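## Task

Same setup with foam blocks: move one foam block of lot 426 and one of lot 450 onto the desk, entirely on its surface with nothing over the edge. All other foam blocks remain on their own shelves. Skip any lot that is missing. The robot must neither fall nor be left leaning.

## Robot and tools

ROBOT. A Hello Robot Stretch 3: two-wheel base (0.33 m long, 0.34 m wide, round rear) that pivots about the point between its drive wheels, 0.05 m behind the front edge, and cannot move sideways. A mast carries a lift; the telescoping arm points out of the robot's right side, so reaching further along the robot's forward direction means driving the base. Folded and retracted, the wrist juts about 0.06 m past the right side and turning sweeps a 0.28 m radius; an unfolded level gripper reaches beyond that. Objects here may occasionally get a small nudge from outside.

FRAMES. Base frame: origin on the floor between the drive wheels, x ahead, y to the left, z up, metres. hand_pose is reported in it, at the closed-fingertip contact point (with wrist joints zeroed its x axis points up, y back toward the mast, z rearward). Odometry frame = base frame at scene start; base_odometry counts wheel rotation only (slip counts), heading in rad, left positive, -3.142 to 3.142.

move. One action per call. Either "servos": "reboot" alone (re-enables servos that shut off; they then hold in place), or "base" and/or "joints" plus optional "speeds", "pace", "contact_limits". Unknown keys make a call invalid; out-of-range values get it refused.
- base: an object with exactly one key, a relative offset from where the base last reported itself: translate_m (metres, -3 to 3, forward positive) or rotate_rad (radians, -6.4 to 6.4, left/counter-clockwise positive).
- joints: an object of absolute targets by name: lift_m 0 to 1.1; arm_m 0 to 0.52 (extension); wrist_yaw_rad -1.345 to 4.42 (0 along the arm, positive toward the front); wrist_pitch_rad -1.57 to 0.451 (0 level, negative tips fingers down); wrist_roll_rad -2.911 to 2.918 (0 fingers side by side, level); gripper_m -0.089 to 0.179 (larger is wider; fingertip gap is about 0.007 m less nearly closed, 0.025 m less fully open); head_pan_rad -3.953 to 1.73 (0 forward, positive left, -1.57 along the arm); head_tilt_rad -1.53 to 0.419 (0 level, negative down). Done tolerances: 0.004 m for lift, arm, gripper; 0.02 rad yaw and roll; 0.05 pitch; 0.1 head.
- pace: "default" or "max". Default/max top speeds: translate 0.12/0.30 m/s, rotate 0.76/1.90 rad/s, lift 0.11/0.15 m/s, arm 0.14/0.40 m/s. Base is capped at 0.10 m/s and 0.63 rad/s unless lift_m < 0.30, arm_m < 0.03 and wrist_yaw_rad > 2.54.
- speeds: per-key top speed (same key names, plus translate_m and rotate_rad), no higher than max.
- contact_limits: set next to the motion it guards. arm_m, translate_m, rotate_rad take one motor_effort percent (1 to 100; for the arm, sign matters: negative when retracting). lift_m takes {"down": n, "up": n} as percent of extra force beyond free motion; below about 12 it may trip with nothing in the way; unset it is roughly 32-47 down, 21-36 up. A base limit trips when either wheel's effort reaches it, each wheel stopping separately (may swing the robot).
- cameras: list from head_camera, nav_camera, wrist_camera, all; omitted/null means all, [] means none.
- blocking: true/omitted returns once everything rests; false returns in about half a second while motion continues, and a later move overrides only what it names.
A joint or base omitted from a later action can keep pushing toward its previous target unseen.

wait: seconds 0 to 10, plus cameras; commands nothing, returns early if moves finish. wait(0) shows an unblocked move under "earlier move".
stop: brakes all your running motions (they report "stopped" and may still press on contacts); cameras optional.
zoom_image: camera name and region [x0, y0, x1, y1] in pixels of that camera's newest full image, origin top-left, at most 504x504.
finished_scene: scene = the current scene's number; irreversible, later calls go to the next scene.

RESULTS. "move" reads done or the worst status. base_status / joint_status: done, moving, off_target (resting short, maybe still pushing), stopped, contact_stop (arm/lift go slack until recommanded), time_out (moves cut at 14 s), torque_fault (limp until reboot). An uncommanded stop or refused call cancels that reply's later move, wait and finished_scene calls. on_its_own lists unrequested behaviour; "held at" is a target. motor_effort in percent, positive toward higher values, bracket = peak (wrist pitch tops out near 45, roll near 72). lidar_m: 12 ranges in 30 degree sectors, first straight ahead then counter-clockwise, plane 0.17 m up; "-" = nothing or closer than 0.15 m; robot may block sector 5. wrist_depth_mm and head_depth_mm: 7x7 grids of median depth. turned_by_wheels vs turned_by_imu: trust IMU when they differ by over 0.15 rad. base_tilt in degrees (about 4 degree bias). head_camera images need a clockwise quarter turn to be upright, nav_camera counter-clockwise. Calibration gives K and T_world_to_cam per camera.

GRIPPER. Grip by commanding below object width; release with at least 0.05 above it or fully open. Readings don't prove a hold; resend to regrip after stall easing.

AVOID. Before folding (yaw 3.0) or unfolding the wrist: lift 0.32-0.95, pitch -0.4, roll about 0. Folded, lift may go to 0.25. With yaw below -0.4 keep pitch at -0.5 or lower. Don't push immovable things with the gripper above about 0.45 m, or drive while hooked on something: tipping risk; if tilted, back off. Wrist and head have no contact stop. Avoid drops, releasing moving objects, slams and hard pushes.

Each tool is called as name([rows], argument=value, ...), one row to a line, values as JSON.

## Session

move(joints={"head_tilt_rad": -0.3, "head_pan_rad": 0.0})

move(joints={"head_pan_rad": -1.57}, cameras=["head_camera","nav_camera"])

Scene clock: 0.77 s.
move: done
base_odometry: x=+0.000 y=+0.000 heading=+0.000
turned_by_wheels: +0.000
turned_by_imu: +0.000
base_tilt: forward=-0.3 right=-1.3
lidar_m: 0.84 0.77 0.78 0.96 1.18 1.16 1.57 1.48 1.13 1.37 3.09 1.31
head_depth_mm: 1123 1211 1304 1397 1539 1686 1558 / 1006 1074 1147 1227 1325 1437 1488 / 917 975 1024 1099 1173 1258 1357 / 839 884 933 988 1049 1114 1200 / 775 811 850 894 946 1005 1067 / 720 751 784 822 866 910 968 / 673 697 728 761 796 840 896
base_status: not commanded
joint_positions: lift_m=+0.306 arm_m=+0.001 wrist_yaw_rad=+2.853 wrist_pitch_rad=-0.337 wrist_roll_rad=+0.000 gripper_m=+0.037 head_pan_rad=+0.000 head_tilt_rad=-0.302
joint_status: all done
measured_speeds: all 0
motor_effort: left_wheel=-0.3(0.5) right_wheel=+0.2(0.8) lift_m=+26.5(27.3) arm_m=-7.9(7.9) wrist_yaw_rad=+0.0(1.2) wrist_pitch_rad=+2.1(2.1) wrist_roll_rad=-0.1(0.3) gripper_m=+0.3(1.0) head_pan_rad=+0.0(1.5) head_tilt_rad=-3.6(6.5)
hand_pose: x=+0.0453 y=+0.0786 z=+0.3376 quat_wxyz=(+0.218, +0.707, +0.017, +0.673) (m; base frame)
wrist_depth_mm: 133 - - - - - - / 136 - - - - - - / 145 - - - - - - / 155 186 875 861 816 - - / 169 181 719 672 661 685 655 / 578 193 126 553 129 575 571 / 506 205 312 498 483 492 486
pictures: head_camera (sideways), nav_camera (sideways), wrist_camera
camera_calibration:
head_camera: T_world_to_cam=[[-0.246393, -0.0463215, -0.968062, 1.27692], [0.0407089, 0.997481, -0.0580904, 0.0750479], [0.968315, -0.0537219, -0.243886, 0.267117], [0, 0, 0, 1]] pos_world=[0.0529138, -0.00136021, 1.30564]
nav_camera: T_world_to_cam=[[0.271786, 0.0170509, 0.962207, -1.21099], [0.0143534, -0.999804, 0.0136629, 0.0322553], [0.962251, 0.0100975, -0.271977, 0.301336], [0, 0, 0, 1]] pos_world=[0.0387059, 0.0498547, 1.24674]
wrist_camera: T_world_to_cam=[[0.968732, -0.247103, -0.0223289, -0.0102512], [-0.145362, -0.492322, -0.858189, 0.367545], [0.201068, 0.834601, -0.512847, 0.26461], [0, 0, 0, 1]] pos_world=[0.0101531, -0.0424262, 0.450899]

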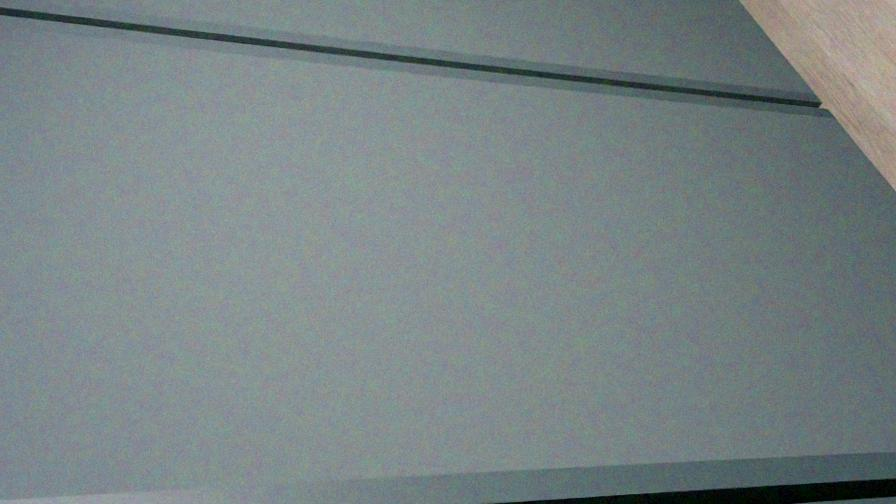

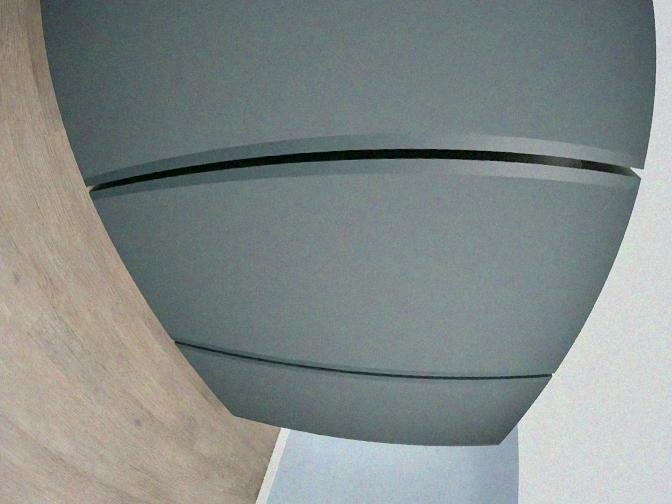

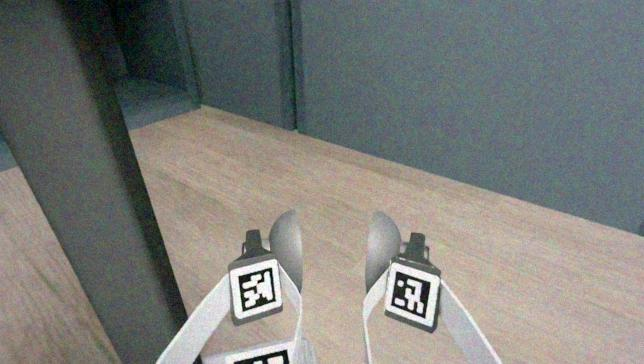

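Scene clock: 2.00 s.
move: done
base_odometry: x=+0.000 y=+0.000 heading=+0.000
turned_by_wheels: +0.000
turned_by_imu: +0.000
base_tilt: forward=-0.3 right=-1.2
lidar_m: 0.84 0.77 0.78 0.96 1.17 1.17 1.57 1.48 1.13 1.38 3.09 1.31
head_depth_mm: 1492 1530 1594 1630 1351 931 1249 / 1635 1677 1743 1792 1336 964 1550 / 1794 1884 1928 1967 1325 1541 1544 / 2002 2089 2170 2170 1311 1845 1542 / 2245 2372 2487 2437 1499 1981 1528 / 2587 2759 2920 2898 2519 1968 1526 / 2811 2946 3056 3136 2796 1964 1520
base_status: not commanded
joint_positions: lift_m=+0.306 arm_m=+0.001 wrist_yaw_rad=+2.853 wrist_pitch_rad=-0.337 wrist_roll_rad=+0.000 gripper_m=+0.037 head_pan_rad=-1.607 head_tilt_rad=-0.302
joint_status: all done
measured_speeds: all 0
motor_effort: left_wheel=+0.0(0.5) right_wheel=+0.6(1.2) lift_m=+26.2(27.2) arm_m=-10.9(11.2) wrist_yaw_rad=-0.8(2.2) wrist_pitch_rad=+2.1(2.2) wrist_roll_rad=+0.1(0.3) gripper_m=+0.5(0.9) head_pan_rad=+3.6(5.7) head_tilt_rad=-1.4(3.2)
hand_pose: x=+0.0453 y=+0.0786 z=+0.3376 quat_wxyz=(+0.218, +0.707, +0.017, +0.673) (m; base frame)
wrist_depth_mm: 133 - - - - - - / 136 - - - - - - / 144 - - - - - - / 156 186 870 865 821 - - / 169 180 731 667 661 697 658 / 573 193 126 562 129 573 565 / 498 205 313 498 483 490 490
pictures: head_camera (sideways), nav_camera (sideways)
camera_calibration:
head_camera: T_world_to_cam=[[-0.0374056, 0.247899, -0.968064, 1.27564], [0.995359, -0.0767062, -0.058103, 0.0692248], [-0.0886602, -0.965744, -0.243879, 0.273562], [0, 0, 0, 1]] pos_world=[0.00306672, -0.0467284, 1.30564]
nav_camera: T_world_to_cam=[[0.00722584, -0.27221, 0.962211, -1.20939], [-0.99967, 0.0217496, 0.0136601, 0.0384502], [-0.0246461, -0.961992, -0.271963, 0.307303], [0, 0, 0, 1]] pos_world=[0.0547502, -0.0344212, 1.24674]

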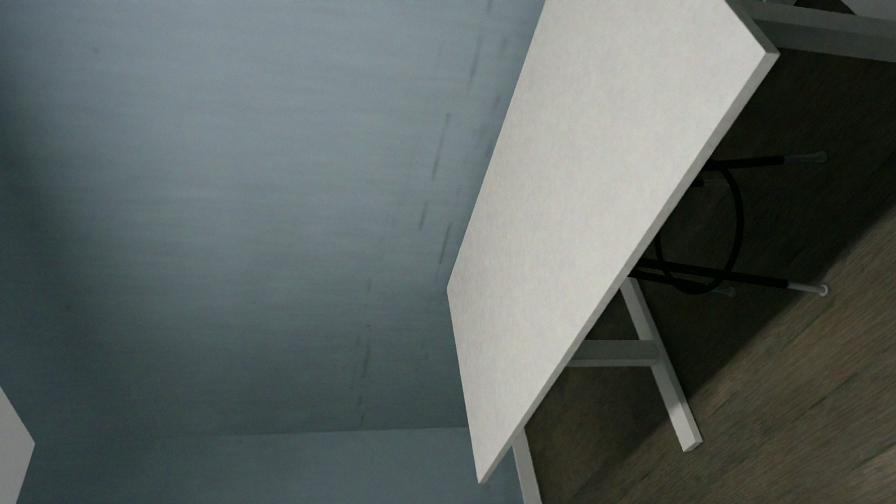

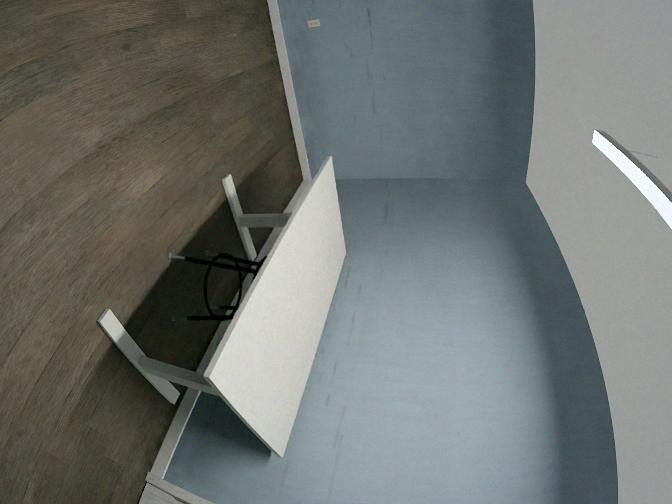

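move(joints={"head_pan_rad": -3.1}, cameras=["head_camera","nav_camera"])

move(joints={"head_pan_rad": 1.5}, cameras=["head_camera","nav_camera"])

Scene clock: 7.57 s.
move: done
base_odometry: x=+0.000 y=+0.000 heading=+0.000
turned_by_wheels: +0.000
turned_by_imu: +0.000
base_tilt: forward=-0.4 right=-1.3
lidar_m: 0.84 0.77 0.78 0.96 1.17 1.16 1.57 1.48 1.13 1.37 3.09 1.31
head_depth_mm: 1515 1605 1696 1709 1744 1774 1470 / 1392 1478 1598 1692 1733 1859 1514 / 1811 1888 1965 2028 1693 1784 1544 / 1684 1763 1863 1976 2093 1992 1535 / 1547 1628 1700 1802 1900 1916 1520 / 1434 1482 1550 1622 1727 1791 1529 / 1335 1390 1449 1511 1592 1649 1517
base_status: not commanded
joint_positions: lift_m=+0.306 arm_m=+0.001 wrist_yaw_rad=+2.853 wrist_pitch_rad=-0.337 wrist_roll_rad=+0.000 gripper_m=+0.037 head_pan_rad=-3.134 head_tilt_rad=-0.302
joint_status: all done
measured_speeds: all 0
motor_effort: left_wheel=+0.0(0.6) right_wheel=+0.3(1.2) lift_m=+26.8(27.1) arm_m=-11.6(12.7) wrist_yaw_rad=-0.3(2.2) wrist_pitch_rad=+2.0(2.1) wrist_roll_rad=-0.1(0.3) gripper_m=+0.4(1.2) head_pan_rad=+2.6(4.7) head_tilt_rad=+4.4(4.4)
hand_pose: x=+0.0453 y=+0.0786 z=+0.3376 quat_wxyz=(+0.218, +0.707, +0.017, +0.673) (m; base frame)
wrist_depth_mm: 133 - - - - - - / 136 - - - - - - / 145 - - - - - - / 156 186 875 864 824 - - / 169 181 735 675 664 686 667 / 569 193 126 563 128 578 570 / 506 205 313 498 484 494 489
pictures: head_camera (sideways), nav_camera (sideways)
camera_calibration:
head_camera: T_world_to_cam=[[0.24604, 0.0481469, -0.968063, 1.27391], [-0.0333603, -0.997753, -0.0581023, 0.0754458], [-0.968685, 0.0465903, -0.243881, 0.278941], [0, 0, 0, 1]] pos_world=[-0.0407105, 0.000945436, 1.30564]
nav_camera: T_world_to_cam=[[-0.271653, -0.0190608, 0.962207, -1.20767], [-0.0217189, 0.999671, 0.0136712, 0.0324685], [-0.96215, -0.0171842, -0.271977, 0.31309], [0, 0, 0, 1]] pos_world=[-0.0261223, -0.0500968, 1.24674]

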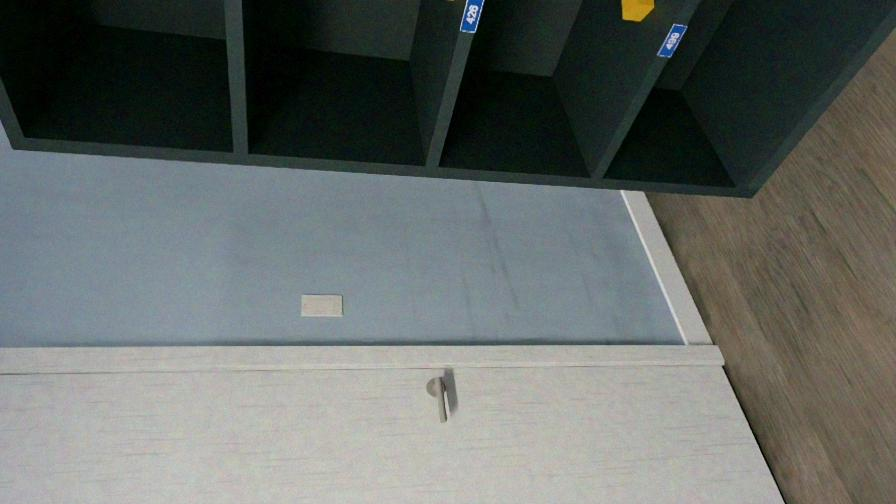

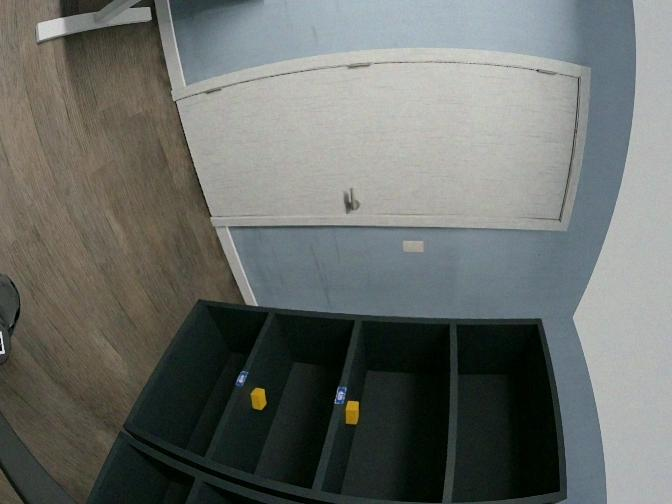

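Scene clock: 11.03 s.
move: done
base_odometry: x=+0.000 y=+0.000 heading=+0.000
turned_by_wheels: +0.000
turned_by_imu: +0.000
base_tilt: forward=-0.4 right=-1.1
lidar_m: 0.84 0.77 0.78 0.96 1.18 1.16 1.58 1.48 1.13 1.38 3.10 1.31
head_depth_mm: 730 751 771 796 828 853 882 / 796 822 849 876 911 944 980 / 885 906 940 977 1016 1064 1105 / 975 1014 1051 1099 1145 1209 1257 / 1088 1140 1201 1256 1321 1399 1441 / 1170 1221 1291 1355 1431 1541 1484 / 1316 1345 1501 1501 1586 1702 1428
base_status: not commanded
joint_positions: lift_m=+0.306 arm_m=+0.001 wrist_yaw_rad=+2.853 wrist_pitch_rad=-0.337 wrist_roll_rad=+0.000 gripper_m=+0.037 head_pan_rad=+1.508 head_tilt_rad=-0.300
joint_status: all done
measured_speeds: translate_m=+0.000 rotate_rad=+0.000 lift_m=+0.000 arm_m=+0.000 wrist_yaw_rad=+0.000 wrist_pitch_rad=+0.000 wrist_roll_rad=+0.000 head_pan_rad=-0.024 head_tilt_rad=+0.000
motor_effort: left_wheel=-0.3(0.9) right_wheel=+0.5(1.3) lift_m=+26.4(27.4) arm_m=-12.6(12.9) wrist_yaw_rad=-0.4(2.2) wrist_pitch_rad=+2.1(2.2) wrist_roll_rad=+0.0(0.3) gripper_m=+0.7(1.0) head_pan_rad=-3.3(6.4) head_tilt_rad=+5.5(6.1)
hand_pose: x=+0.0453 y=+0.0786 z=+0.3376 quat_wxyz=(+0.218, +0.707, +0.017, +0.673) (m; base frame)
wrist_depth_mm: 134 - - - - - - / 136 - - - - - - / 145 - - - - - - / 156 186 874 865 820 - - / 169 181 723 670 666 688 654 / 567 193 126 562 128 571 571 / 501 205 315 497 481 494 492
pictures: head_camera (sideways), nav_camera (sideways)
camera_calibration:
head_camera: T_world_to_cam=[[0.0308575, -0.247306, -0.968446, 1.27576], [-0.992972, 0.103171, -0.0579853, 0.081216], [0.114256, 0.963429, -0.242385, 0.270368], [0, 0, 0, 1]] pos_world=[0.0103874, 0.046643, 1.30574]
nav_camera: T_world_to_cam=[[-0.00010539, 0.270734, 0.962654, -1.20997], [0.998738, -0.0483179, 0.0136981, 0.0262972], [0.050222, 0.961441, -0.270387, 0.304847], [0, 0, 0, 1]] pos_world=[-0.0417015, 0.0357575, 1.24685]

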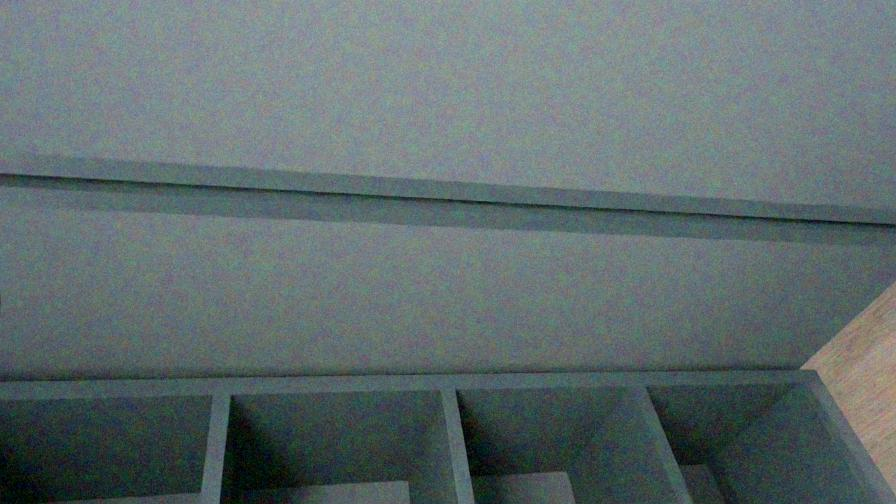

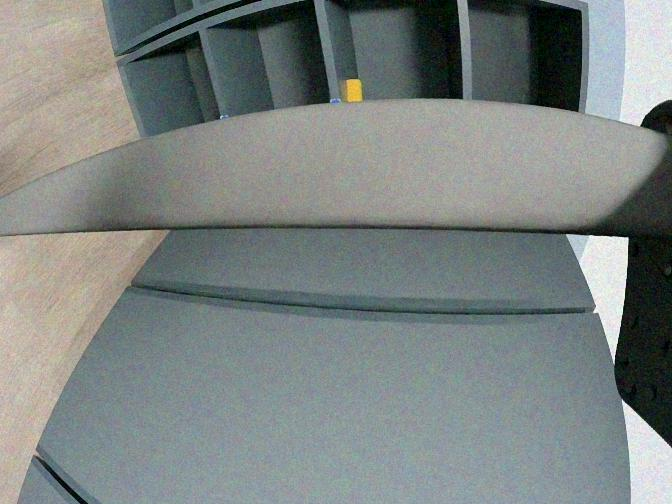

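move(joints={"head_pan_rad": -3.9, "head_tilt_rad": -0.2}, cameras=["head_camera","nav_camera"])

Scene clock: 18.93 s.
move: done
base_odometry: x=+0.000 y=+0.000 heading=+0.000
turned_by_wheels: +0.000
turned_by_imu: +0.000
base_tilt: forward=-0.2 right=-1.2
lidar_m: 0.84 0.77 0.78 0.96 1.17 1.16 1.58 1.48 1.13 1.38 3.09 1.30
head_depth_mm: - - - - - - - / - - - - - - - / - 1485 1524 1558 1619 1417 1578 / 1055 1131 1177 1279 1245 1268 1512 / 1122 1508 1152 1558 1213 1267 1506 / 1200 1531 1569 1602 1668 1461 1610 / 1215 1560 1591 1623 1699 1392 1598
base_status: not commanded
joint_positions: lift_m=+0.306 arm_m=+0.001 wrist_yaw_rad=+2.853 wrist_pitch_rad=-0.337 wrist_roll_rad=+0.000 gripper_m=+0.037 head_pan_rad=-3.908 head_tilt_rad=-0.197
joint_status: all done
measured_speeds: translate_m=+0.000 rotate_rad=+0.000 lift_m=+0.000 arm_m=+0.000 wrist_yaw_rad=+0.000 wrist_pitch_rad=+0.000 wrist_roll_rad=+0.000 head_pan_rad=+0.024 head_tilt_rad=+0.000
motor_effort: left_wheel=-0.1(0.7) right_wheel=+0.7(1.2) lift_m=+26.4(27.2) arm_m=-12.2(12.7) wrist_yaw_rad=-0.2(1.9) wrist_pitch_rad=+2.1(2.1) wrist_roll_rad=+0.0(0.4) gripper_m=+0.3(1.1) head_pan_rad=+3.7(5.4) head_tilt_rad=-2.3(10.1)
hand_pose: x=+0.0453 y=+0.0786 z=+0.3376 quat_wxyz=(+0.218, +0.707, +0.017, +0.673) (m; base frame)
wrist_depth_mm: 134 - - - - - - / 136 - - - - - - / 145 - - - - - - / 156 186 887 857 819 - - / 169 180 728 668 662 683 653 / 567 193 126 561 128 569 580 / 506 206 315 500 479 491 495
pictures: head_camera (sideways), nav_camera (sideways)
camera_calibration:
head_camera: T_world_to_cam=[[0.135683, -0.0663694, -0.988527, 1.30138], [-0.725405, -0.686241, -0.0534934, 0.0737615], [-0.674817, 0.72434, -0.141256, 0.143513], [0, 0, 0, 1]] pos_world=[-0.0262235, 0.0330378, 1.31067]
nav_camera: T_world_to_cam=[[-0.134045, 0.105362, 0.985358, -1.23874], [0.684233, 0.729107, 0.0151189, 0.0263246], [-0.716838, 0.676241, -0.169825, 0.178664], [0, 0, 0, 1]] pos_world=[-0.0559855, -0.00949707, 1.25055]

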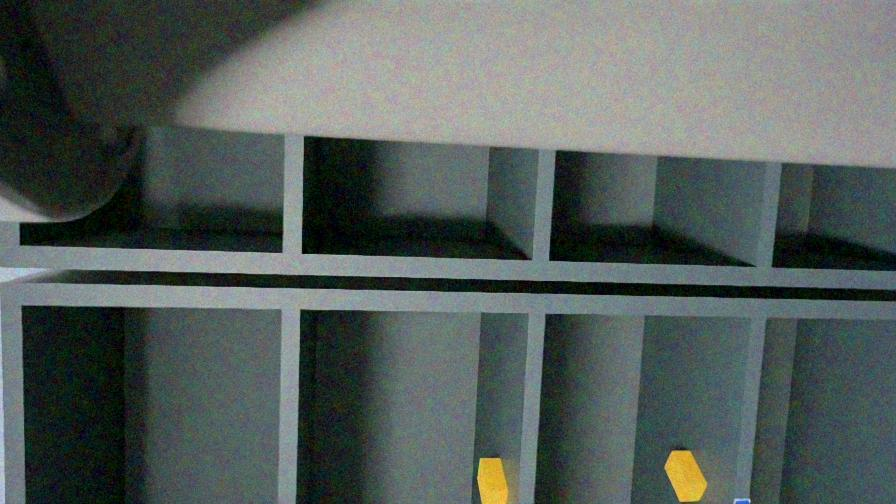

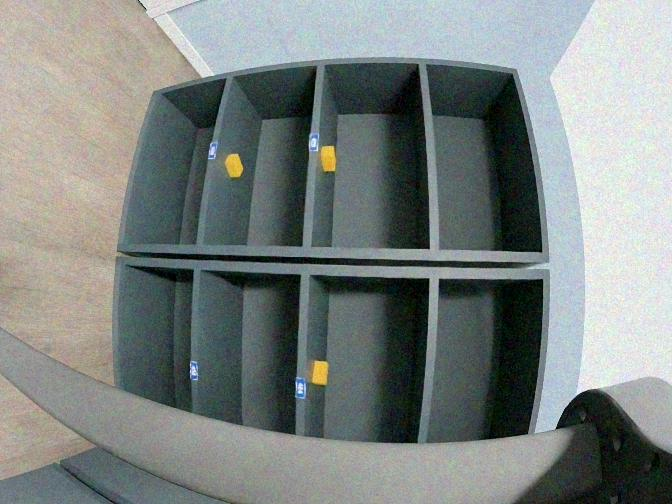

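zoom_image(camera="nav_camera", region=[180, 120, 360, 180])

zoom_image(camera="nav_camera", region=[170, 345, 350, 405])

Scaled by 2.800 from the camera's 672x504 image, which has a finer 792x594 frame.

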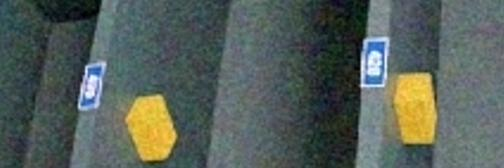

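Scaled by 2.800 from the camera's 672x504 image, which has a finer 792x594 frame.

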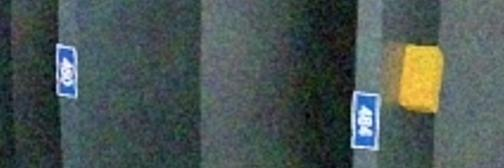

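move(joints={"head_pan_rad": -3.9, "head_tilt_rad": -0.55}, cameras=["head_camera"])

zoom_image(camera="head_camera", region=[420, 380, 780, 504])

Scene clock: 27.47 s.
move: done
base_odometry: x=+0.000 y=+0.000 heading=+0.000
turned_by_wheels: +0.000
turned_by_imu: +0.000
base_tilt: forward=-0.4 right=-1.2
lidar_m: 0.84 0.77 0.78 0.96 1.17 1.16 1.57 1.48 1.13 1.38 3.10 1.31
head_depth_mm: - - - - - - 1245 / 1308 1427 - - - - - / 1318 1440 1590 1587 1814 1514 - / 983 1102 1192 1355 1656 1523 1259 / 1353 1460 1304 1467 1741 1502 1258 / 1380 1494 1672 1612 1786 1496 1243 / 1404 1515 1684 1590 1776 1497 1240
base_status: not commanded
joint_positions: lift_m=+0.306 arm_m=+0.001 wrist_yaw_rad=+2.853 wrist_pitch_rad=-0.337 wrist_roll_rad=+0.000 gripper_m=+0.037 head_pan_rad=-3.900 head_tilt_rad=-0.561
joint_status: all done
measured_speeds: all 0
motor_effort: left_wheel=-0.2(0.5) right_wheel=+0.5(1.1) lift_m=+26.2(27.3) arm_m=-11.9(12.4) wrist_yaw_rad=-0.4(2.0) wrist_pitch_rad=+2.1(2.1) wrist_roll_rad=-0.3(0.4) gripper_m=+0.8(1.1) head_pan_rad=+2.9(5.7) head_tilt_rad=-2.8(6.1)
hand_pose: x=+0.0453 y=+0.0786 z=+0.3376 quat_wxyz=(+0.218, +0.707, +0.017, +0.673) (m; base frame)
wrist_depth_mm: 134 - - - - - - / 136 - - - - - - / 145 - - - - - - / 156 187 874 870 825 - - / 169 180 727 666 667 683 661 / 573 193 126 564 129 575 567 / 500 204 315 499 483 494 492
pictures: head_camera (sideways)
camera_calibration:
head_camera: T_world_to_cam=[[0.384913, -0.300799, -0.87256, 1.14842], [-0.70366, -0.707415, -0.0665377, 0.0905564], [-0.597248, 0.639597, -0.483954, 0.589013], [0, 0, 0, 1]] pos_world=[-0.0265347, 0.0327739, 1.29315]

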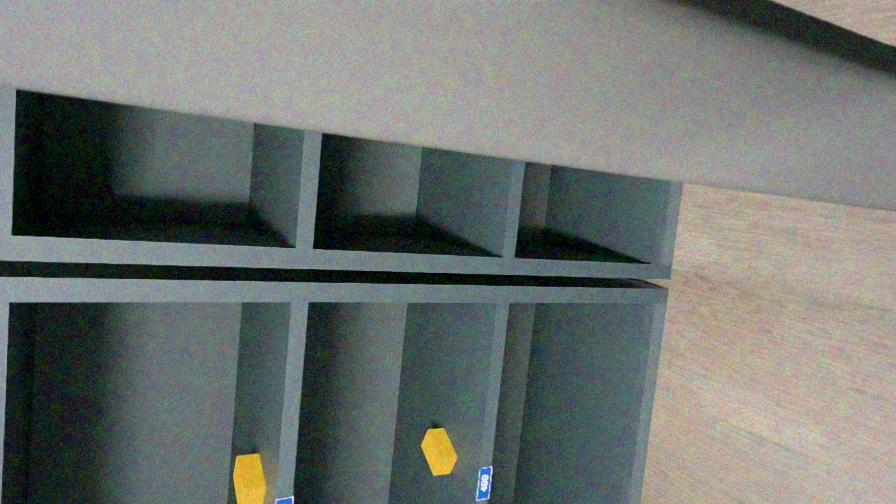

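Scaled by 1.400 from the camera's 896x504 image, which has a finer 1280x720 frame.

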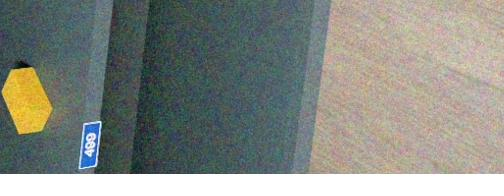

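move(joints={"lift_m": 0.28, "head_pan_rad": -1.57, "head_tilt_rad": -0.4}, base={"rotate_rad": -0.043}, cameras=[])

move(base={"translate_m": -0.867}, pace="max", cameras=[])

move(base={"rotate_rad": -2.48}, joints={"lift_m": 0.5}, cameras=["head_camera","nav_camera"])

Scene clock: 92.97 s.
move: done
base_odometry: x=+0.000 y=+0.000 heading=-0.043
turned_by_wheels: -0.043
turned_by_imu: -0.042
base_tilt: forward=-0.2 right=-1.3
lidar_m: 0.86 0.77 0.78 0.93 1.61 1.16 1.57 1.48 1.13 1.33 3.10 1.39
head_depth_mm: 1467 1521 1590 1615 1124 1246 1349 / 1594 1667 1750 1747 1117 1670 1433 / 1769 1852 1940 1757 1169 1725 1420 / 1979 2080 2206 1735 1305 1722 1418 / 2221 2348 2513 1704 2202 1770 1405 / 2543 2728 2950 1990 2400 1755 1400 / 2736 2904 3097 3197 2367 1749 1398
base_status: done
joint_positions: lift_m=+0.280 arm_m=+0.001 wrist_yaw_rad=+2.853 wrist_pitch_rad=-0.338 wrist_roll_rad=+0.000 gripper_m=+0.037 head_pan_rad=-1.562 head_tilt_rad=-0.395
joint_status: all done
measured_speeds: translate_m=+0.000 rotate_rad=+0.000 lift_m=+0.000 arm_m=+0.000 wrist_yaw_rad=+0.000 wrist_pitch_rad=+0.000 wrist_roll_rad=+0.000 head_pan_rad=-0.024 head_tilt_rad=+0.000
motor_effort: left_wheel=+8.2(10.0) right_wheel=-9.8(11.5) lift_m=+29.8(30.0) arm_m=-11.9(12.6) wrist_yaw_rad=-0.6(2.2) wrist_pitch_rad=+2.2(2.3) wrist_roll_rad=-0.1(0.3) gripper_m=+0.5(1.0) head_pan_rad=-4.0(6.7) head_tilt_rad=-3.5(8.8)
hand_pose: x=+0.0453 y=+0.0786 z=+0.3111 quat_wxyz=(+0.218, +0.707, +0.018, +0.673) (m; base frame)
wrist_depth_mm: 134 - - - - - - / 136 - - - - - - / 145 - - - - - - / 155 186 824 820 817 765 - / 170 181 694 631 612 644 642 / 535 193 126 522 129 538 543 / 477 206 286 451 454 469 466
pictures: none
No camera images: "cameras" was empty.

Scene clock: 97.20 s.
move: done
base_odometry: x=-0.866 y=+0.037 heading=-0.042
turned_by_wheels: +0.000
turned_by_imu: +0.000
base_tilt: forward=-0.3 right=-1.1
lidar_m: 1.58 1.42 1.43 0.73 0.96 0.74 0.72 0.85 0.85 1.04 1.10 2.56
head_depth_mm: 797 836 874 918 961 1005 1061 / 902 940 989 1033 1057 1117 1185 / 997 1045 1096 1161 1230 1302 1334 / 1104 1170 1242 1320 1393 1502 1417 / 1252 1328 1413 1480 1607 1695 1406 / 1429 1537 1670 1661 1275 1747 1394 / 1662 1824 2006 1641 1158 1267 1325
base_status: done
joint_positions: lift_m=+0.280 arm_m=+0.001 wrist_yaw_rad=+2.853 wrist_pitch_rad=-0.338 wrist_roll_rad=+0.000 gripper_m=+0.037 head_pan_rad=-1.570 head_tilt_rad=-0.400
joint_status: not commanded
measured_speeds: all 0
motor_effort: left_wheel=+0.3(13.9) right_wheel=-5.8(16.0) lift_m=+27.3(29.4) arm_m=-12.0(12.9) wrist_yaw_rad=-0.5(1.8) wrist_pitch_rad=+2.1(2.3) wrist_roll_rad=+0.1(0.3) gripper_m=+0.7(1.1) head_pan_rad=-3.2(3.8) head_tilt_rad=-3.6(4.6)
hand_pose: x=+0.0453 y=+0.0786 z=+0.3110 quat_wxyz=(+0.218, +0.707, +0.018, +0.673) (m; base frame)
wrist_depth_mm: 133 - - - - - - / 136 - - - - - - / 144 161 938 - - - - / 156 167 787 816 806 810 785 / 167 181 681 637 624 646 644 / 536 193 126 532 129 538 540 / 471 206 285 457 453 463 460
pictures: none
No camera images: "cameras" was empty.

Scene clock: 102.23 s.
move: done
base_odometry: x=-0.866 y=+0.037 heading=-2.522
turned_by_wheels: -2.480
turned_by_imu: -2.440
base_tilt: forward=-0.3 right=-1.1
lidar_m: 0.84 0.87 1.10 2.30 2.09 1.49 1.42 1.46 0.73 1.04 0.72 0.88
head_depth_mm: 555 942 992 949 717 996 847 / 566 934 1001 942 711 1072 846 / 506 929 992 938 700 1060 838 / 516 926 986 923 696 1050 834 / 528 920 986 906 688 1047 830 / 541 917 981 897 683 1043 826 / 489 909 977 884 675 1041 819
base_status: done
joint_positions: lift_m=+0.500 arm_m=+0.001 wrist_yaw_rad=+2.853 wrist_pitch_rad=-0.338 wrist_roll_rad=+0.000 gripper_m=+0.037 head_pan_rad=-1.570 head_tilt_rad=-0.400
joint_status: all done
measured_speeds: all 0
motor_effort: left_wheel=+7.9(11.8) right_wheel=-10.9(14.1) lift_m=+29.2(32.5) arm_m=-12.5(13.0) wrist_yaw_rad=+0.1(1.6) wrist_pitch_rad=+2.1(2.3) wrist_roll_rad=+0.3(0.4) gripper_m=+0.5(1.0) head_pan_rad=-2.9(3.5) head_tilt_rad=-2.1(4.3)
hand_pose: x=+0.0453 y=+0.0786 z=+0.5310 quat_wxyz=(+0.218, +0.707, +0.018, +0.673) (m; base frame)
wrist_depth_mm: 133 - - - - - - / 136 - - - - - - / 145 - - - - - - / 156 186 - - - - - / 172 181 - 953 951 988 926 / 819 193 126 806 129 821 815 / 723 205 689 702 689 709 705
pictures: head_camera (sideways), nav_camera (sideways)
camera_calibration:
head_camera: T_world_to_cam=[[-0.0465663, 0.340407, -0.939124, 1.23787], [0.997507, -0.0340514, -0.0618039, 0.0739707], [-0.053017, -0.939661, -0.337973, 0.395801], [0, 0, 0, 1]] pos_world=[0.00484105, -0.0469436, 1.30086]
nav_camera: T_world_to_cam=[[0.0173006, -0.365153, 0.930787, -1.16843], [-0.999792, -0.0163698, 0.0121613, 0.0404808], [0.010796, -0.930804, -0.36536, 0.428678], [0, 0, 0, 1]] pos_world=[0.0560588, -0.0269771, 1.24369]

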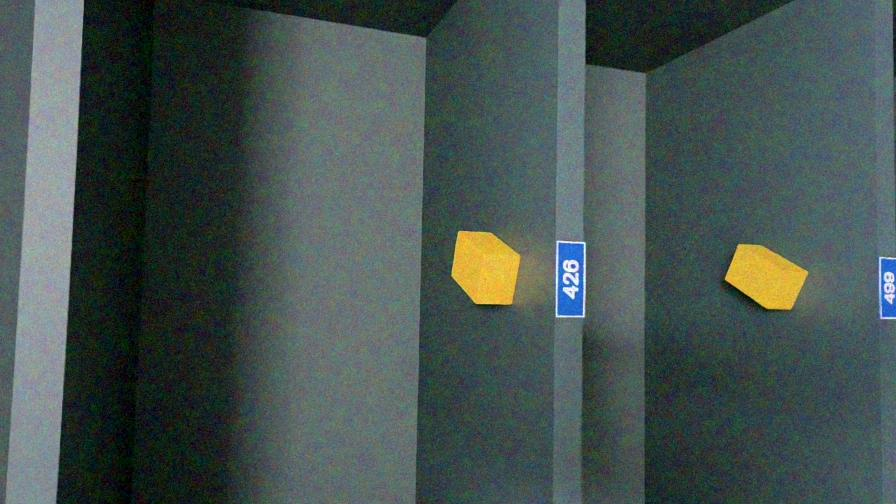

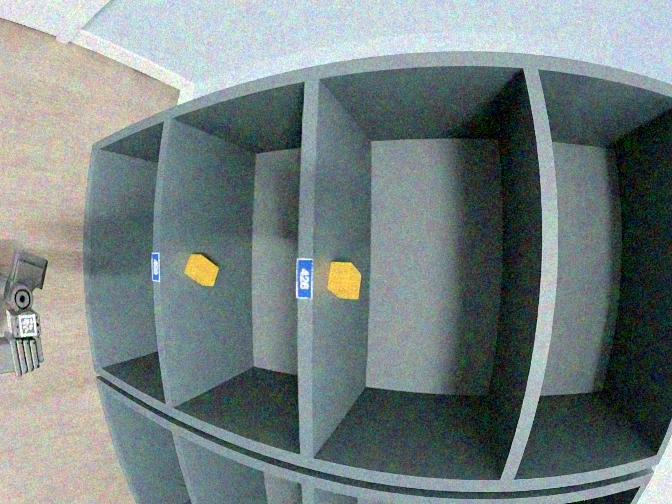

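move(base={"translate_m": 0.075}, joints={"lift_m": 0.94, "wrist_pitch_rad": -0.4}, cameras=[])

move(joints={"wrist_yaw_rad": -0.3, "gripper_m": 0.16}, cameras=[])

move(joints={"wrist_pitch_rad": -0.32, "lift_m": 1.03})

Scene clock: 141.97 s.
move: done
base_odometry: x=-0.927 y=-0.007 heading=-2.522
turned_by_wheels: +0.000
turned_by_imu: +0.000
base_tilt: forward=-0.3 right=-1.2
lidar_m: 0.77 0.79 1.08 1.08 2.19 1.57 1.50 1.52 0.77 1.04 0.68 0.81
head_depth_mm: 554 935 1006 957 717 1074 - / 564 930 996 945 710 1066 868 / 506 925 993 934 702 1063 861 / 516 923 988 920 694 1055 860 / 528 921 984 910 690 1046 882 / 539 914 976 897 682 1041 850 / 486 910 975 884 675 1004 823
base_status: done
joint_positions: lift_m=+0.940 arm_m=+0.001 wrist_yaw_rad=+2.853 wrist_pitch_rad=-0.413 wrist_roll_rad=+0.000 gripper_m=+0.037 head_pan_rad=-1.570 head_tilt_rad=-0.400
joint_status: all done
measured_speeds: all 0
motor_effort: left_wheel=+4.2(11.8) right_wheel=+6.5(8.2) lift_m=+29.5(32.8) arm_m=-11.9(12.7) wrist_yaw_rad=-0.6(2.1) wrist_pitch_rad=+1.9(3.9) wrist_roll_rad=-0.1(0.3) gripper_m=+0.4(1.0) head_pan_rad=-2.2(3.1) head_tilt_rad=-1.9(3.0)
hand_pose: x=+0.0428 y=+0.0702 z=+0.9539 quat_wxyz=(+0.243, +0.705, +0.044, +0.664) (m; base frame)
wrist_depth_mm: 134 - - - - - - / 138 - - - - - - / 150 - - - - - - / 163 183 - - - - - / - 191 - - - - - / - 208 126 - 129 - - / - - - - - - -
pictures: none
No camera images: "cameras" was empty.

Scene clock: 144.57 s.
move: done
base_odometry: x=-0.927 y=-0.007 heading=-2.522
turned_by_wheels: +0.000
turned_by_imu: +0.000
base_tilt: forward=-0.3 right=-1.1
lidar_m: 0.77 0.79 1.08 1.08 2.19 1.57 1.49 1.53 0.77 1.04 0.68 0.80
head_depth_mm: 554 934 1001 961 717 1079 - / 565 931 994 949 706 1068 - / 505 926 990 929 701 1102 - / 516 923 983 919 695 1048 789 / 528 919 983 910 688 1050 829 / 539 914 976 894 682 1042 827 / 486 908 971 887 676 1007 825
base_status: not commanded
joint_positions: lift_m=+0.940 arm_m=+0.001 wrist_yaw_rad=-0.297 wrist_pitch_rad=-0.413 wrist_roll_rad=+0.000 gripper_m=+0.160 head_pan_rad=-1.570 head_tilt_rad=-0.400
joint_status: all done
measured_speeds: all 0
motor_effort: left_wheel=+3.9(4.7) right_wheel=+6.5(7.2) lift_m=+29.3(30.3) arm_m=-11.4(12.1) wrist_yaw_rad=-2.9(6.8) wrist_pitch_rad=+1.9(2.0) wrist_roll_rad=+0.1(0.3) gripper_m=+0.7(82.4) head_pan_rad=-2.1(2.8) head_tilt_rad=-1.0(2.2)
hand_pose: x=-0.0874 y=-0.3607 z=+0.9539 quat_wxyz=(+0.663, +0.041, -0.706, -0.246) (m; base frame)
wrist_depth_mm: - - 393 - - - - / - - 330 - - - - / - - - - 944 - - / - - - - 915 - - / - 143 - - - 141 - / - 125 - - - 135 - / 112 - - - - - 112
pictures: none
No camera images: "cameras" was empty.

Scene clock: 146.23 s.
move: done
base_odometry: x=-0.927 y=-0.007 heading=-2.522
turned_by_wheels: +0.000
turned_by_imu: +0.000
base_tilt: forward=-0.4 right=-1.2
lidar_m: 0.77 0.79 1.08 1.08 2.20 1.57 1.50 1.53 0.77 1.04 0.68 0.80
head_depth_mm: 555 933 1002 1043 - - - / 564 933 999 947 - - - / 505 930 995 934 - - - / 517 920 986 917 627 1011 858 / 528 918 985 909 689 1046 832 / 540 913 976 897 682 1041 829 / 488 908 969 888 676 1007 823
base_status: not commanded
joint_positions: lift_m=+1.030 arm_m=+0.001 wrist_yaw_rad=-0.297 wrist_pitch_rad=-0.341 wrist_roll_rad=+0.000 gripper_m=+0.160 head_pan_rad=-1.570 head_tilt_rad=-0.400
joint_status: all done
measured_speeds: all 0
motor_effort: left_wheel=+4.4(4.6) right_wheel=+6.6(7.1) lift_m=+28.6(31.9) arm_m=-11.3(11.7) wrist_yaw_rad=-2.7(4.4) wrist_pitch_rad=+3.4(6.2) wrist_roll_rad=+0.1(0.3) gripper_m=+0.5(1.3) head_pan_rad=-2.1(2.6) head_tilt_rad=-1.5(1.6)
hand_pose: x=-0.0898 y=-0.3687 z=+1.0603 quat_wxyz=(+0.672, +0.016, -0.707, -0.222) (m; base frame)
wrist_depth_mm: - - - - 793 - - / - - - - - - - / - - - - - - - / - - 386 - - - - / - 144 - - - - - / - 125 - - - 135 809 / 112 - - - - - 112
pictures: head_camera (sideways), nav_camera (sideways), wrist_camera
camera_calibration:
head_camera: T_world_to_cam=[[-0.0465663, 0.340407, -0.939124, 1.23787], [0.997507, -0.0340514, -0.0618039, 0.0739707], [-0.053017, -0.939661, -0.337973, 0.395801], [0, 0, 0, 1]] pos_world=[0.00484105, -0.0469436, 1.30086]
nav_camera: T_world_to_cam=[[0.0173006, -0.365153, 0.930787, -1.16843], [-0.999792, -0.0163698, 0.0121613, 0.0404808], [0.010796, -0.930804, -0.36536, 0.428678], [0, 0, 0, 1]] pos_world=[0.0560588, -0.0269771, 1.24369]
wrist_camera: T_world_to_cam=[[-0.96655, 0.255491, -0.0224743, 0.0378], [0.150586, 0.494377, -0.856105, 1.13606], [-0.207617, -0.830853, -0.516313, 0.388654], [0, 0, 0, 1]] pos_world=[-0.0538483, -0.248384, 1.1741]

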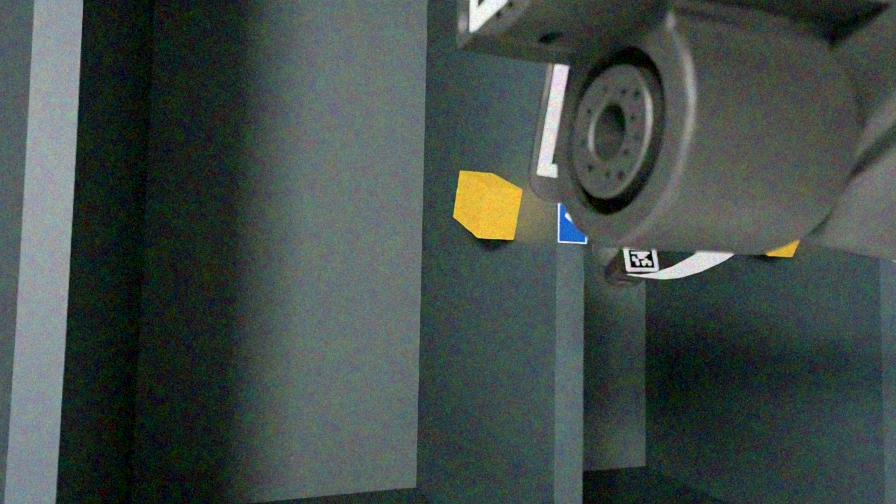

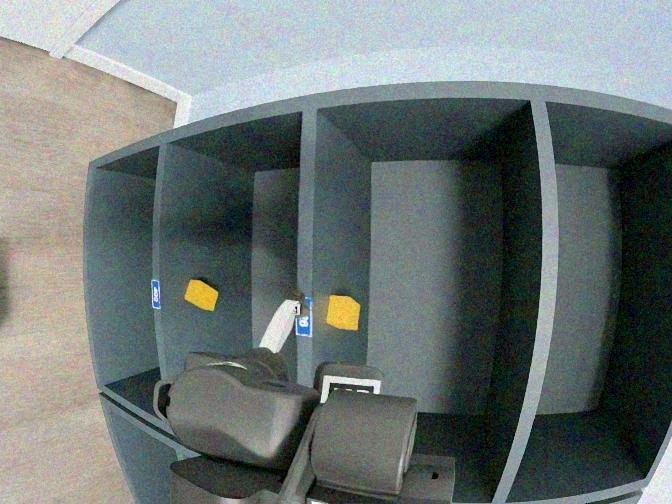

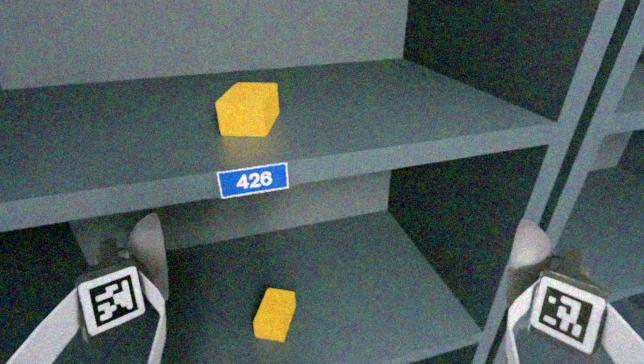

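move(base={"translate_m": 0.02}, joints={"lift_m": 1.004}, cameras=[])

move(joints={"arm_m": 0.22}, contact_limits={"arm_m": 30}, cameras=["wrist_camera"])

Scene clock: 174.63 s.
move: done
base_odometry: x=-0.943 y=-0.018 heading=-2.522
turned_by_wheels: +0.000
turned_by_imu: +0.000
base_tilt: forward=-0.4 right=-1.2
lidar_m: 0.75 0.77 1.06 1.07 2.22 1.59 1.52 1.53 0.78 1.04 0.67 0.79
head_depth_mm: 556 935 1003 958 674 - - / 565 928 995 944 669 - - / 506 924 991 933 660 - - / 516 922 985 922 695 944 832 / 528 916 978 907 688 1047 834 / 540 911 978 896 681 1041 830 / 487 902 965 888 675 1000 821
base_status: done
joint_positions: lift_m=+1.004 arm_m=+0.001 wrist_yaw_rad=-0.297 wrist_pitch_rad=-0.341 wrist_roll_rad=+0.000 gripper_m=+0.160 head_pan_rad=-1.570 head_tilt_rad=-0.400
joint_status: all done
measured_speeds: all 0
motor_effort: left_wheel=+4.0(9.0) right_wheel=+5.8(10.6) lift_m=+24.8(27.3) arm_m=-10.9(11.5) wrist_yaw_rad=-2.7(4.0) wrist_pitch_rad=+3.4(3.5) wrist_roll_rad=-0.1(0.3) gripper_m=+0.4(1.0) head_pan_rad=-2.1(2.8) head_tilt_rad=-0.7(1.4)
hand_pose: x=-0.0899 y=-0.3687 z=+1.0343 quat_wxyz=(+0.672, +0.016, -0.707, -0.222) (m; base frame)
wrist_depth_mm: - - - - - - - / - - - - - - - / - - - - - - - / - - - - - - - / - 143 - - 957 - - / - 125 - - - 135 - / 112 - - - - - 112
pictures: none
No camera images: "cameras" was empty.

Scene clock: 177.50 s.
move: done
base_odometry: x=-0.943 y=-0.018 heading=-2.522
turned_by_wheels: +0.000
turned_by_imu: +0.000
base_tilt: forward=-0.4 right=-1.2
lidar_m: 0.75 0.77 1.06 1.07 2.22 1.58 1.52 1.53 0.79 1.04 0.67 0.78
head_depth_mm: 556 939 1000 344 1178 1077 848 / 561 931 991 313 304 1065 842 / 506 925 979 316 301 1060 841 / 517 924 986 574 337 1055 835 / 529 919 981 910 687 1049 831 / 539 918 976 892 682 1040 828 / 488 905 963 885 674 1000 825
base_status: not commanded
joint_positions: lift_m=+1.004 arm_m=+0.220 wrist_yaw_rad=-0.297 wrist_pitch_rad=-0.341 wrist_roll_rad=+0.000 gripper_m=+0.160 head_pan_rad=-1.570 head_tilt_rad=-0.400
joint_status: all done
measured_speeds: all 0
motor_effort: left_wheel=+3.7(4.0) right_wheel=+6.3(6.7) lift_m=+27.5(29.8) arm_m=+12.3(14.6) wrist_yaw_rad=-2.4(4.2) wrist_pitch_rad=+3.4(3.5) wrist_roll_rad=+0.0(0.3) gripper_m=+0.9(1.1) head_pan_rad=-1.7(2.3) head_tilt_rad=+0.2(1.2)
contact_limits: arm_m 30 (drawing in: default 31, maximum 55; extending or still: default 39, maximum 69)
hand_pose: x=-0.0899 y=-0.5881 z=+1.0343 quat_wxyz=(+0.672, +0.016, -0.707, -0.222) (m; base frame)
wrist_depth_mm: - - - - - 608 - / - - - - - - - / - - - - - - - / - - - - - - - / - 143 - - - - - / - 125 - - - 135 - / 112 124 189 200 - - 110
pictures: wrist_camera
camera_calibration:
wrist_camera: T_world_to_cam=[[-0.966503, 0.255675, -0.0224189, 0.0932954], [0.150611, 0.494268, -0.856163, 1.22228], [-0.207818, -0.830861, -0.516219, 0.192817], [0, 0, 0, 1]] pos_world=[-0.0538481, -0.467784, 1.1481]

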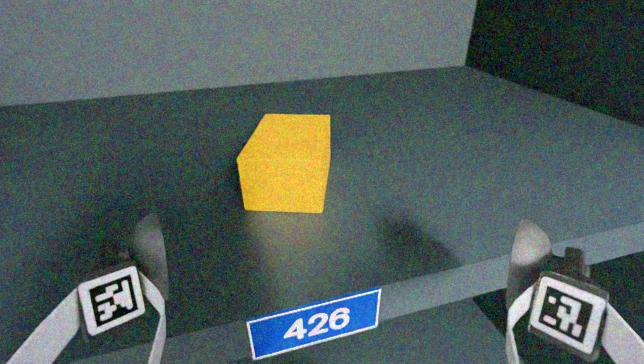

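move(joints={"arm_m": 0.35}, contact_limits={"arm_m": 30}, cameras=["wrist_camera"])

move(joints={"gripper_m": 0.025}, cameras=["wrist_camera"])

move(joints={"lift_m": 1.06}, speeds={"lift_m": 0.06}, cameras=["wrist_camera"])

Scene clock: 192.53 s.
move: done
base_odometry: x=-0.943 y=-0.018 heading=-2.522
turned_by_wheels: +0.000
turned_by_imu: +0.000
base_tilt: forward=-0.2 right=-1.2
lidar_m: 0.75 0.77 1.06 1.07 2.22 1.59 1.52 1.53 0.79 1.04 0.67 0.78
head_depth_mm: 558 936 997 342 1173 1070 852 / 564 926 979 463 709 1070 842 / 508 926 969 426 700 1054 839 / 517 922 978 457 656 1054 834 / 529 915 977 910 688 1048 826 / 538 916 977 898 680 1038 828 / 489 905 963 886 674 999 824
base_status: not commanded
joint_positions: lift_m=+1.004 arm_m=+0.350 wrist_yaw_rad=-0.297 wrist_pitch_rad=-0.341 wrist_roll_rad=+0.000 gripper_m=+0.160 head_pan_rad=-1.570 head_tilt_rad=-0.400
joint_status: all done
measured_speeds: all 0
motor_effort: left_wheel=+3.6(4.0) right_wheel=+5.9(6.6) lift_m=+24.5(24.5) arm_m=+11.5(14.6) wrist_yaw_rad=-2.2(4.4) wrist_pitch_rad=+3.3(3.6) wrist_roll_rad=-0.1(0.4) gripper_m=+0.6(1.2) head_pan_rad=-1.3(2.1) head_tilt_rad=+1.2(1.7)
contact_limits: arm_m 30 (drawing in: default 31, maximum 55; extending or still: default 39, maximum 69)
hand_pose: x=-0.0899 y=-0.7181 z=+1.0343 quat_wxyz=(+0.672, +0.016, -0.707, -0.222) (m; base frame)
wrist_depth_mm: - - - - - 501 - / - - - - - - - / - - - - - - - / - - - - - - - / - 143 - 172 170 - - / - 125 - 143 - 135 - / 112 164 164 144 162 166 110
pictures: wrist_camera
camera_calibration:
wrist_camera: T_world_to_cam=[[-0.966503, 0.255675, -0.0224189, 0.126533], [0.150611, 0.494268, -0.856163, 1.28654], [-0.207818, -0.830861, -0.516219, 0.0848055], [0, 0, 0, 1]] pos_world=[-0.0538481, -0.597784, 1.1481]

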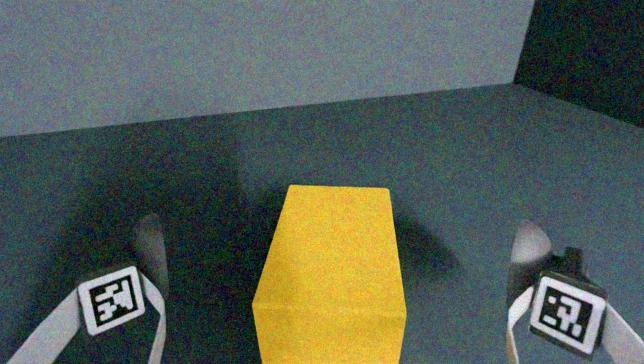

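Scene clock: 194.40 s.
move: done
base_odometry: x=-0.943 y=-0.018 heading=-2.522
turned_by_wheels: +0.000
turned_by_imu: +0.000
base_tilt: forward=-0.3 right=-1.3
lidar_m: 0.75 0.77 1.06 1.07 2.22 1.58 1.52 1.53 0.78 1.04 0.67 0.78
head_depth_mm: 556 935 997 342 1179 1075 845 / 563 931 980 463 708 1064 845 / 507 927 969 426 699 1059 838 / 518 923 977 457 657 1055 836 / 528 918 978 908 685 1045 830 / 539 913 976 895 681 1042 825 / 488 904 961 888 676 999 824
base_status: not commanded
joint_positions: lift_m=+1.004 arm_m=+0.350 wrist_yaw_rad=-0.297 wrist_pitch_rad=-0.341 wrist_roll_rad=+0.000 gripper_m=+0.026 head_pan_rad=-1.570 head_tilt_rad=-0.400
joint_status: all done
measured_speeds: all 0
motor_effort: left_wheel=+4.0(4.1) right_wheel=+5.6(6.5) lift_m=+24.7(24.9) arm_m=+9.2(12.4) wrist_yaw_rad=-2.4(4.3) wrist_pitch_rad=+3.4(3.5) wrist_roll_rad=-0.3(0.3) gripper_m=-12.3(84.9) head_pan_rad=-1.2(1.9) head_tilt_rad=+1.1(1.8)
contact_limits: arm_m 30 (drawing in: default 31, maximum 55; extending or still: default 39, maximum 69)
hand_pose: x=-0.0899 y=-0.7181 z=+1.0343 quat_wxyz=(+0.672, +0.016, -0.707, -0.222) (m; base frame)
wrist_depth_mm: - - - - - 509 - / - - - - - - - / - - - - - - - / - - - - - - - / - - 153 171 157 - - / - - 128 143 127 - - / - 96 144 143 147 166 166
pictures: wrist_camera
camera_calibration:
wrist_camera: T_world_to_cam=[[-0.966503, 0.255675, -0.0224189, 0.126533], [0.150611, 0.494268, -0.856163, 1.28654], [-0.207818, -0.830861, -0.516219, 0.0848055], [0, 0, 0, 1]] pos_world=[-0.0538481, -0.597784, 1.1481]

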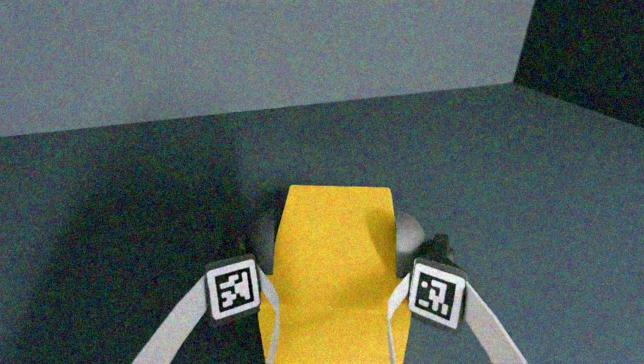

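Scene clock: 195.93 s.
move: done
base_odometry: x=-0.943 y=-0.018 heading=-2.522
turned_by_wheels: +0.000
turned_by_imu: +0.000
base_tilt: forward=-0.3 right=-1.1
lidar_m: 0.75 0.77 1.06 1.07 2.22 1.59 1.52 1.52 0.79 1.04 0.67 0.78
head_depth_mm: 556 938 971 889 715 1077 847 / 564 931 450 876 709 1063 844 / 507 924 416 536 701 1058 838 / 518 922 958 738 694 1055 832 / 529 915 980 908 687 1046 830 / 540 912 975 895 681 1041 827 / 487 907 967 884 676 1002 820
base_status: not commanded
joint_positions: lift_m=+1.060 arm_m=+0.350 wrist_yaw_rad=-0.297 wrist_pitch_rad=-0.341 wrist_roll_rad=+0.000 gripper_m=+0.026 head_pan_rad=-1.570 head_tilt_rad=-0.400
joint_status: all done
measured_speeds: all 0
motor_effort: left_wheel=+4.1(4.1) right_wheel=+5.7(6.6) lift_m=+28.1(31.9) arm_m=+7.0(9.5) wrist_yaw_rad=-2.1(4.3) wrist_pitch_rad=+3.4(3.5) wrist_roll_rad=+0.0(0.3) gripper_m=-12.4(12.7) head_pan_rad=-1.2(2.1) head_tilt_rad=+1.8(2.1)
contact_limits: arm_m 30 (drawing in: default 31, maximum 55; extending or still: default 39, maximum 69)
hand_pose: x=-0.0899 y=-0.7181 z=+1.0903 quat_wxyz=(+0.672, +0.016, -0.707, -0.222) (m; base frame)
wrist_depth_mm: - - - - - 504 - / - - - - - 547 - / - - - - - - - / - - - - - - - / - - 153 171 156 - - / - - 128 143 127 - - / - - - 143 132 - -
pictures: wrist_camera
camera_calibration:
wrist_camera: T_world_to_cam=[[-0.966503, 0.255675, -0.0224189, 0.127789], [0.150611, 0.494268, -0.856163, 1.33448], [-0.207818, -0.830861, -0.516219, 0.113714], [0, 0, 0, 1]] pos_world=[-0.0538481, -0.597784, 1.2041]

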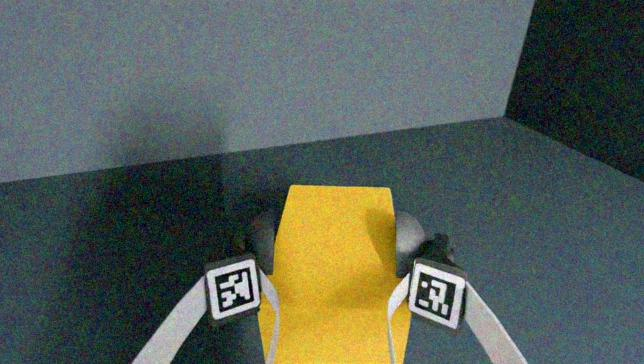

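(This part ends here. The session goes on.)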